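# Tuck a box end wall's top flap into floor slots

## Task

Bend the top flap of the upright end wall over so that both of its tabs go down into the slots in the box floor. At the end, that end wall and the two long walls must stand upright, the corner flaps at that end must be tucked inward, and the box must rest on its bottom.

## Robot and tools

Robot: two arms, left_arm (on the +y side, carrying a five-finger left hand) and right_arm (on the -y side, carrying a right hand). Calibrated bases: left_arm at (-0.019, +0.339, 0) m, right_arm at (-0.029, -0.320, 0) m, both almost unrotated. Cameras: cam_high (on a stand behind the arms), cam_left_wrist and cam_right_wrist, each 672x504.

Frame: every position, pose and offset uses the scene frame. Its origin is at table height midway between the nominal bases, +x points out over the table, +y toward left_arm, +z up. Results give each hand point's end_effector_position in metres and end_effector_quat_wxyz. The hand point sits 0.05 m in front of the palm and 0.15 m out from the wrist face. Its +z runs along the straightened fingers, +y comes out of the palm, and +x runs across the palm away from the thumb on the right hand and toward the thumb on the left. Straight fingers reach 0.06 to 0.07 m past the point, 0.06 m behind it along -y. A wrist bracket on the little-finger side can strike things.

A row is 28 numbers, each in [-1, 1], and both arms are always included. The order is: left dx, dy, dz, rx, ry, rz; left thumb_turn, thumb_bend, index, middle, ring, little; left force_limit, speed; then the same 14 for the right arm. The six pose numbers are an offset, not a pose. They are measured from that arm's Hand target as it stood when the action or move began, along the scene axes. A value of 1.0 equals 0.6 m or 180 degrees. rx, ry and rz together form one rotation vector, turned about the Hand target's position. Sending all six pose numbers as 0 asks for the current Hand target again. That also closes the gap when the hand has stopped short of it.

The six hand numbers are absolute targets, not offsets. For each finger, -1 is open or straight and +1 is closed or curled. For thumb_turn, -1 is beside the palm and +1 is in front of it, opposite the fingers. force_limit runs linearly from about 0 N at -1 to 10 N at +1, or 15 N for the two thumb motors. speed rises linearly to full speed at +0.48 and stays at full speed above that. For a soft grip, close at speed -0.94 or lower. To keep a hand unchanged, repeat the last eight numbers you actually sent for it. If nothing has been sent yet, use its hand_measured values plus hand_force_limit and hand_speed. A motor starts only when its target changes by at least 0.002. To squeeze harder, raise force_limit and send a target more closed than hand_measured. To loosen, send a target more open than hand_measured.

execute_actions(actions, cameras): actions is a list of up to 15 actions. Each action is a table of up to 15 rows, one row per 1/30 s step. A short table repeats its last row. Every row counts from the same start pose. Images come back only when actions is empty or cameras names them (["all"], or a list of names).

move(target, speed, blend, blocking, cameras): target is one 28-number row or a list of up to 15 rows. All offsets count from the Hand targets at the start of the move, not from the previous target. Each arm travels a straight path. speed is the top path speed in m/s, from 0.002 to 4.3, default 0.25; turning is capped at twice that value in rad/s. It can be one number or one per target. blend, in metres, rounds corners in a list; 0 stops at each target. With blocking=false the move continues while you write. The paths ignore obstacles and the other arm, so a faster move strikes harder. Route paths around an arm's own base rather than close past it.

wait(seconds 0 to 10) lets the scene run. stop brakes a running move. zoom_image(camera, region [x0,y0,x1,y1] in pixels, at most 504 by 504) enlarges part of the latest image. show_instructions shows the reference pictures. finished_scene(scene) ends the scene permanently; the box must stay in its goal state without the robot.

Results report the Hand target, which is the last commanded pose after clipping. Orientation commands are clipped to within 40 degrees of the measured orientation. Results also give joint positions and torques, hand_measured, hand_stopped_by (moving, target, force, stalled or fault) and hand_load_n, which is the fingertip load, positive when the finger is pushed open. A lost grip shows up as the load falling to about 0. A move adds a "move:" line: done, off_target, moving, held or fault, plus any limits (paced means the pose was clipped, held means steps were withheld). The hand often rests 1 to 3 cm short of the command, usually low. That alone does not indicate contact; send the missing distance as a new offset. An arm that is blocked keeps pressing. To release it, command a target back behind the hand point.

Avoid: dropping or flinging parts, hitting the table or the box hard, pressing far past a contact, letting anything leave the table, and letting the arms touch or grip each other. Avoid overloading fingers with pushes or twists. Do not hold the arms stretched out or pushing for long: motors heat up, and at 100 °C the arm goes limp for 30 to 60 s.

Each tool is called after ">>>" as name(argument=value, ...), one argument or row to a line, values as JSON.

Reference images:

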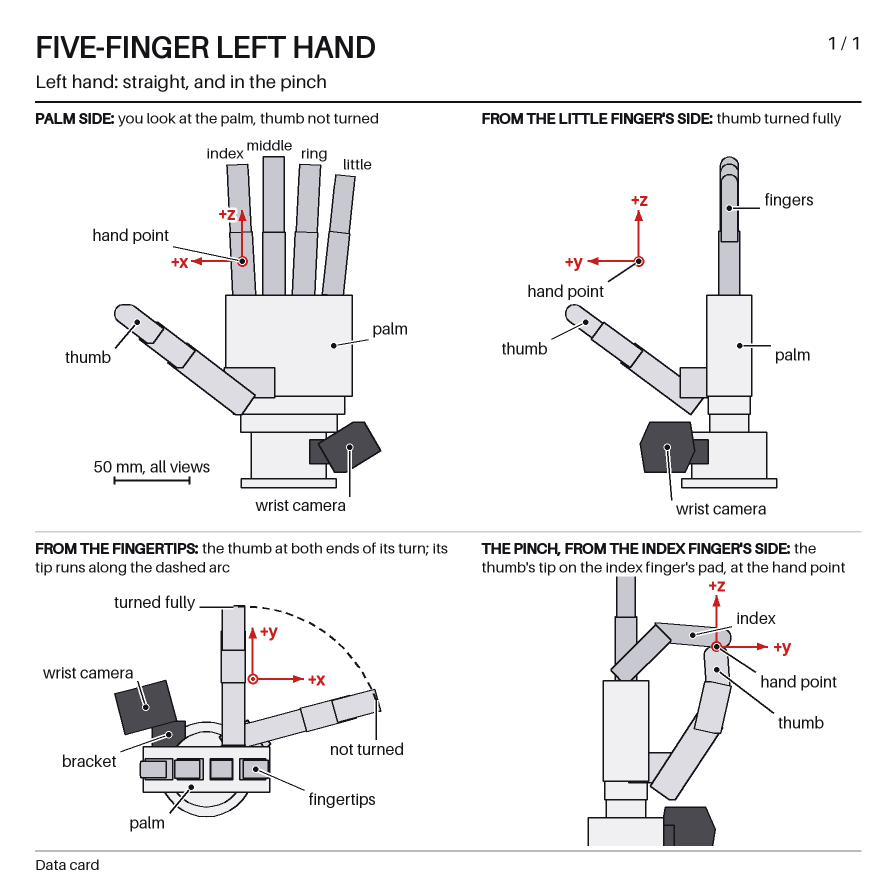

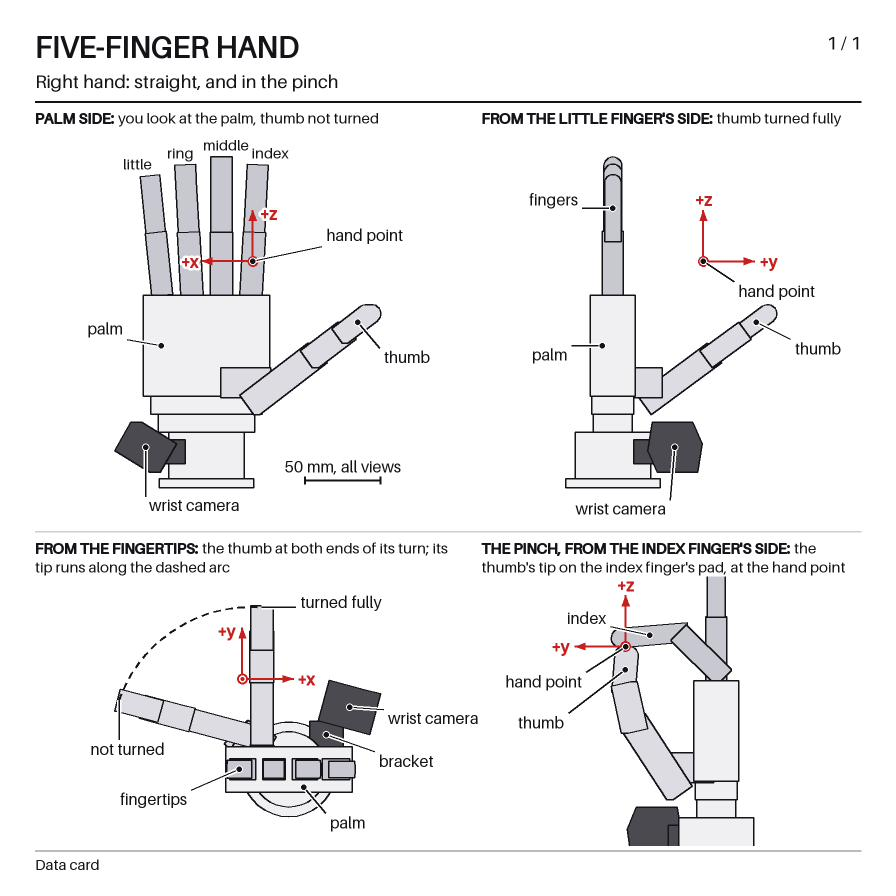

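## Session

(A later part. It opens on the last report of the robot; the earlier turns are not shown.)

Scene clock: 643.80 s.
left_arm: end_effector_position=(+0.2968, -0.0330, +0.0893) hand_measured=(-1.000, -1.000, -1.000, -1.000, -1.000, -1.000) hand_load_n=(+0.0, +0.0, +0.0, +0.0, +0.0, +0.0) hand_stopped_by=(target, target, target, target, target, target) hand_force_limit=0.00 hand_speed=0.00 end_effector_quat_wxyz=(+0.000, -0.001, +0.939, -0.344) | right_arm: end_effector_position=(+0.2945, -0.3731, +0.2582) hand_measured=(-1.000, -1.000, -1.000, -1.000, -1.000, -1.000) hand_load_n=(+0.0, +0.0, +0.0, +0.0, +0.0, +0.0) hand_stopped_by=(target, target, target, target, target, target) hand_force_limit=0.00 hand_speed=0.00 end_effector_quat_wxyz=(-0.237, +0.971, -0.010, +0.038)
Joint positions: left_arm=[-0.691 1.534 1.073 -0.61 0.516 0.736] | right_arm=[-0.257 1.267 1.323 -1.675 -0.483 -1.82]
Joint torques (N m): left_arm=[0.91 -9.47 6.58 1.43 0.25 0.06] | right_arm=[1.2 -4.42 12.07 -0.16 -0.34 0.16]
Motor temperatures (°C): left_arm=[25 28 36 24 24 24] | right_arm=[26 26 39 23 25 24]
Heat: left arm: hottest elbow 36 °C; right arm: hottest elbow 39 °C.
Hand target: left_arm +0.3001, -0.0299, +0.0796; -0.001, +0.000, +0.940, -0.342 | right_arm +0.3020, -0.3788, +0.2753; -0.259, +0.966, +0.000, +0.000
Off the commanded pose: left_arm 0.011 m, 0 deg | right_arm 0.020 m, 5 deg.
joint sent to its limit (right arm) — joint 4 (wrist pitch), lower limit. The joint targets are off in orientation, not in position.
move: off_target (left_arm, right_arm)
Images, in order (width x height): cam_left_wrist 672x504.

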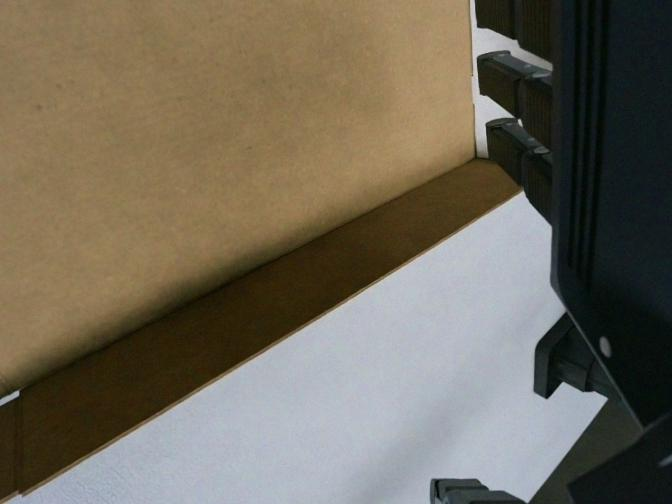

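>>> move(
  target=[0,0.05,0.4,0,0,0,-1,-1,-1,-1,-1,-1,0,0, 0,0,0,0,0,0,-1,-1,-1,-1,-1,-1,0,0],
  speed=0.2,
  cameras=["all"],
)

>>> zoom_image(
  camera="cam_high",
  region=[340, 180, 400, 240],
)

>>> zoom_image(
  camera="cam_left_wrist",
  region=[200, 0, 420, 220],
)

>>> zoom_image(
  camera="cam_right_wrist",
  region=[180, 0, 420, 200],
)

Scene clock: 664.97 s.
left_arm: end_effector_position=(+0.2878, +0.0033, +0.3004) hand_measured=(-1.000, -1.000, -1.000, -1.000, -1.000, -1.000) hand_load_n=(+0.0, +0.0, +0.0, +0.0, +0.0, +0.0) hand_stopped_by=(target, target, target, target, target, target) hand_force_limit=0.00 hand_speed=0.00 end_effector_quat_wxyz=(-0.017, -0.006, +0.944, -0.331) | right_arm: end_effector_position=(+0.2945, -0.3731, +0.2582) hand_measured=(-1.000, -1.000, -1.000, -1.000, -1.000, -1.000) hand_load_n=(+0.0, +0.0, +0.0, +0.0, +0.0, +0.0) hand_stopped_by=(target, target, target, target, target, target) hand_force_limit=0.00 hand_speed=0.00 end_effector_quat_wxyz=(-0.237, +0.971, -0.010, +0.038)
Joint positions: left_arm=[-0.64 1.393 1.5 -1.251 0.54 0.79] | right_arm=[-0.257 1.267 1.323 -1.675 -0.483 -1.82]
Joint torques (N m): left_arm=[1.03 -9.17 11.81 0.49 0.28 0.08] | right_arm=[1.2 -4.48 12.05 -0.17 -0.34 0.16]
Heat: left arm: hottest elbow 37 °C; right arm: hottest elbow 39 °C.
Hand target: left_arm +0.3001, +0.0001, +0.3196; -0.001, +0.000, +0.940, -0.342 | right_arm +0.3020, -0.3788, +0.2753; -0.259, +0.966, +0.000, +0.000
Off the commanded pose: left_arm 0.023 m, 2 deg | right_arm 0.020 m, 5 deg.
joint sent to its limit (right arm) — joint 4 (wrist pitch), lower limit. The joint targets are off in orientation, not in position.
move: off_target (left_arm, right_arm)

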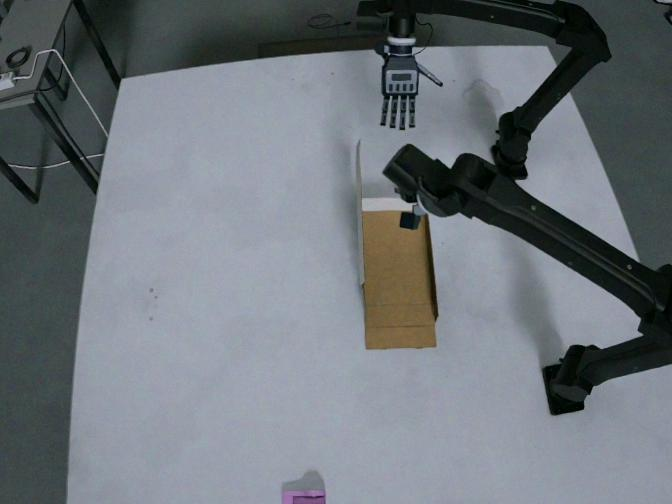

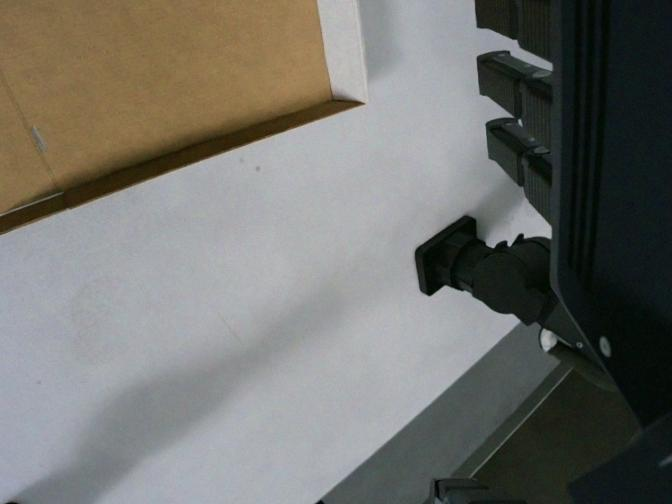

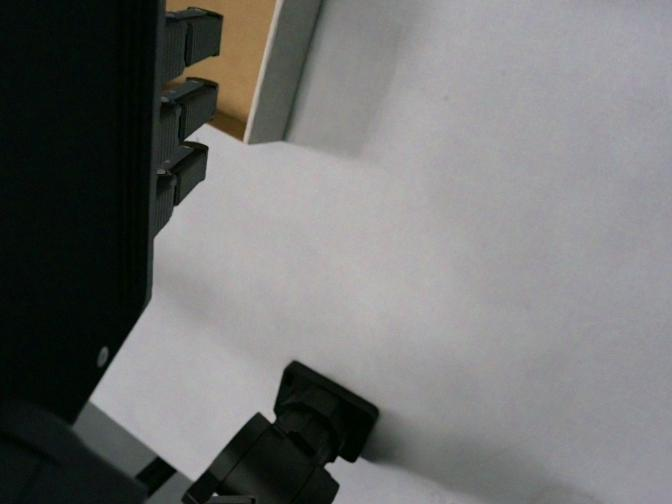

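Scaled by 8.400 from the camera's 672x504 image, which has a finer 960x720 frame.

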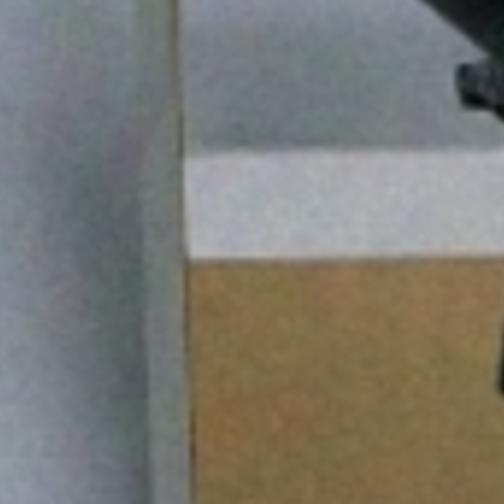

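Scaled by 2.291 from the camera's 672x504 image, which has a finer 960x720 frame.

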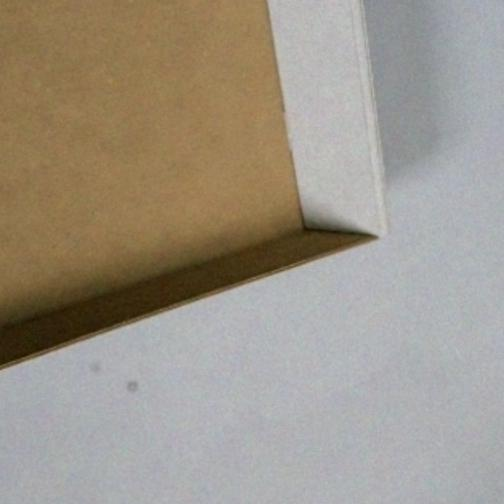

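Scaled by 2.100 from the camera's 672x504 image, which has a finer 960x720 frame.

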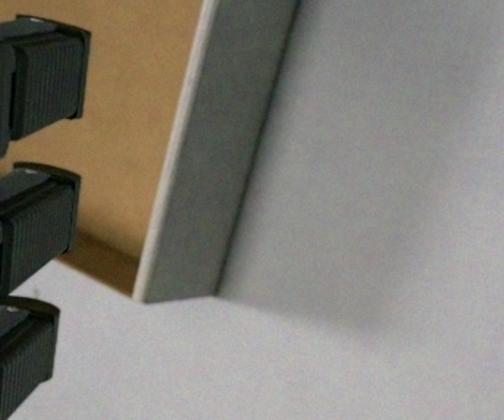

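>>> finished_scene(
  scene=2,
)

The scene is finished: the task was done.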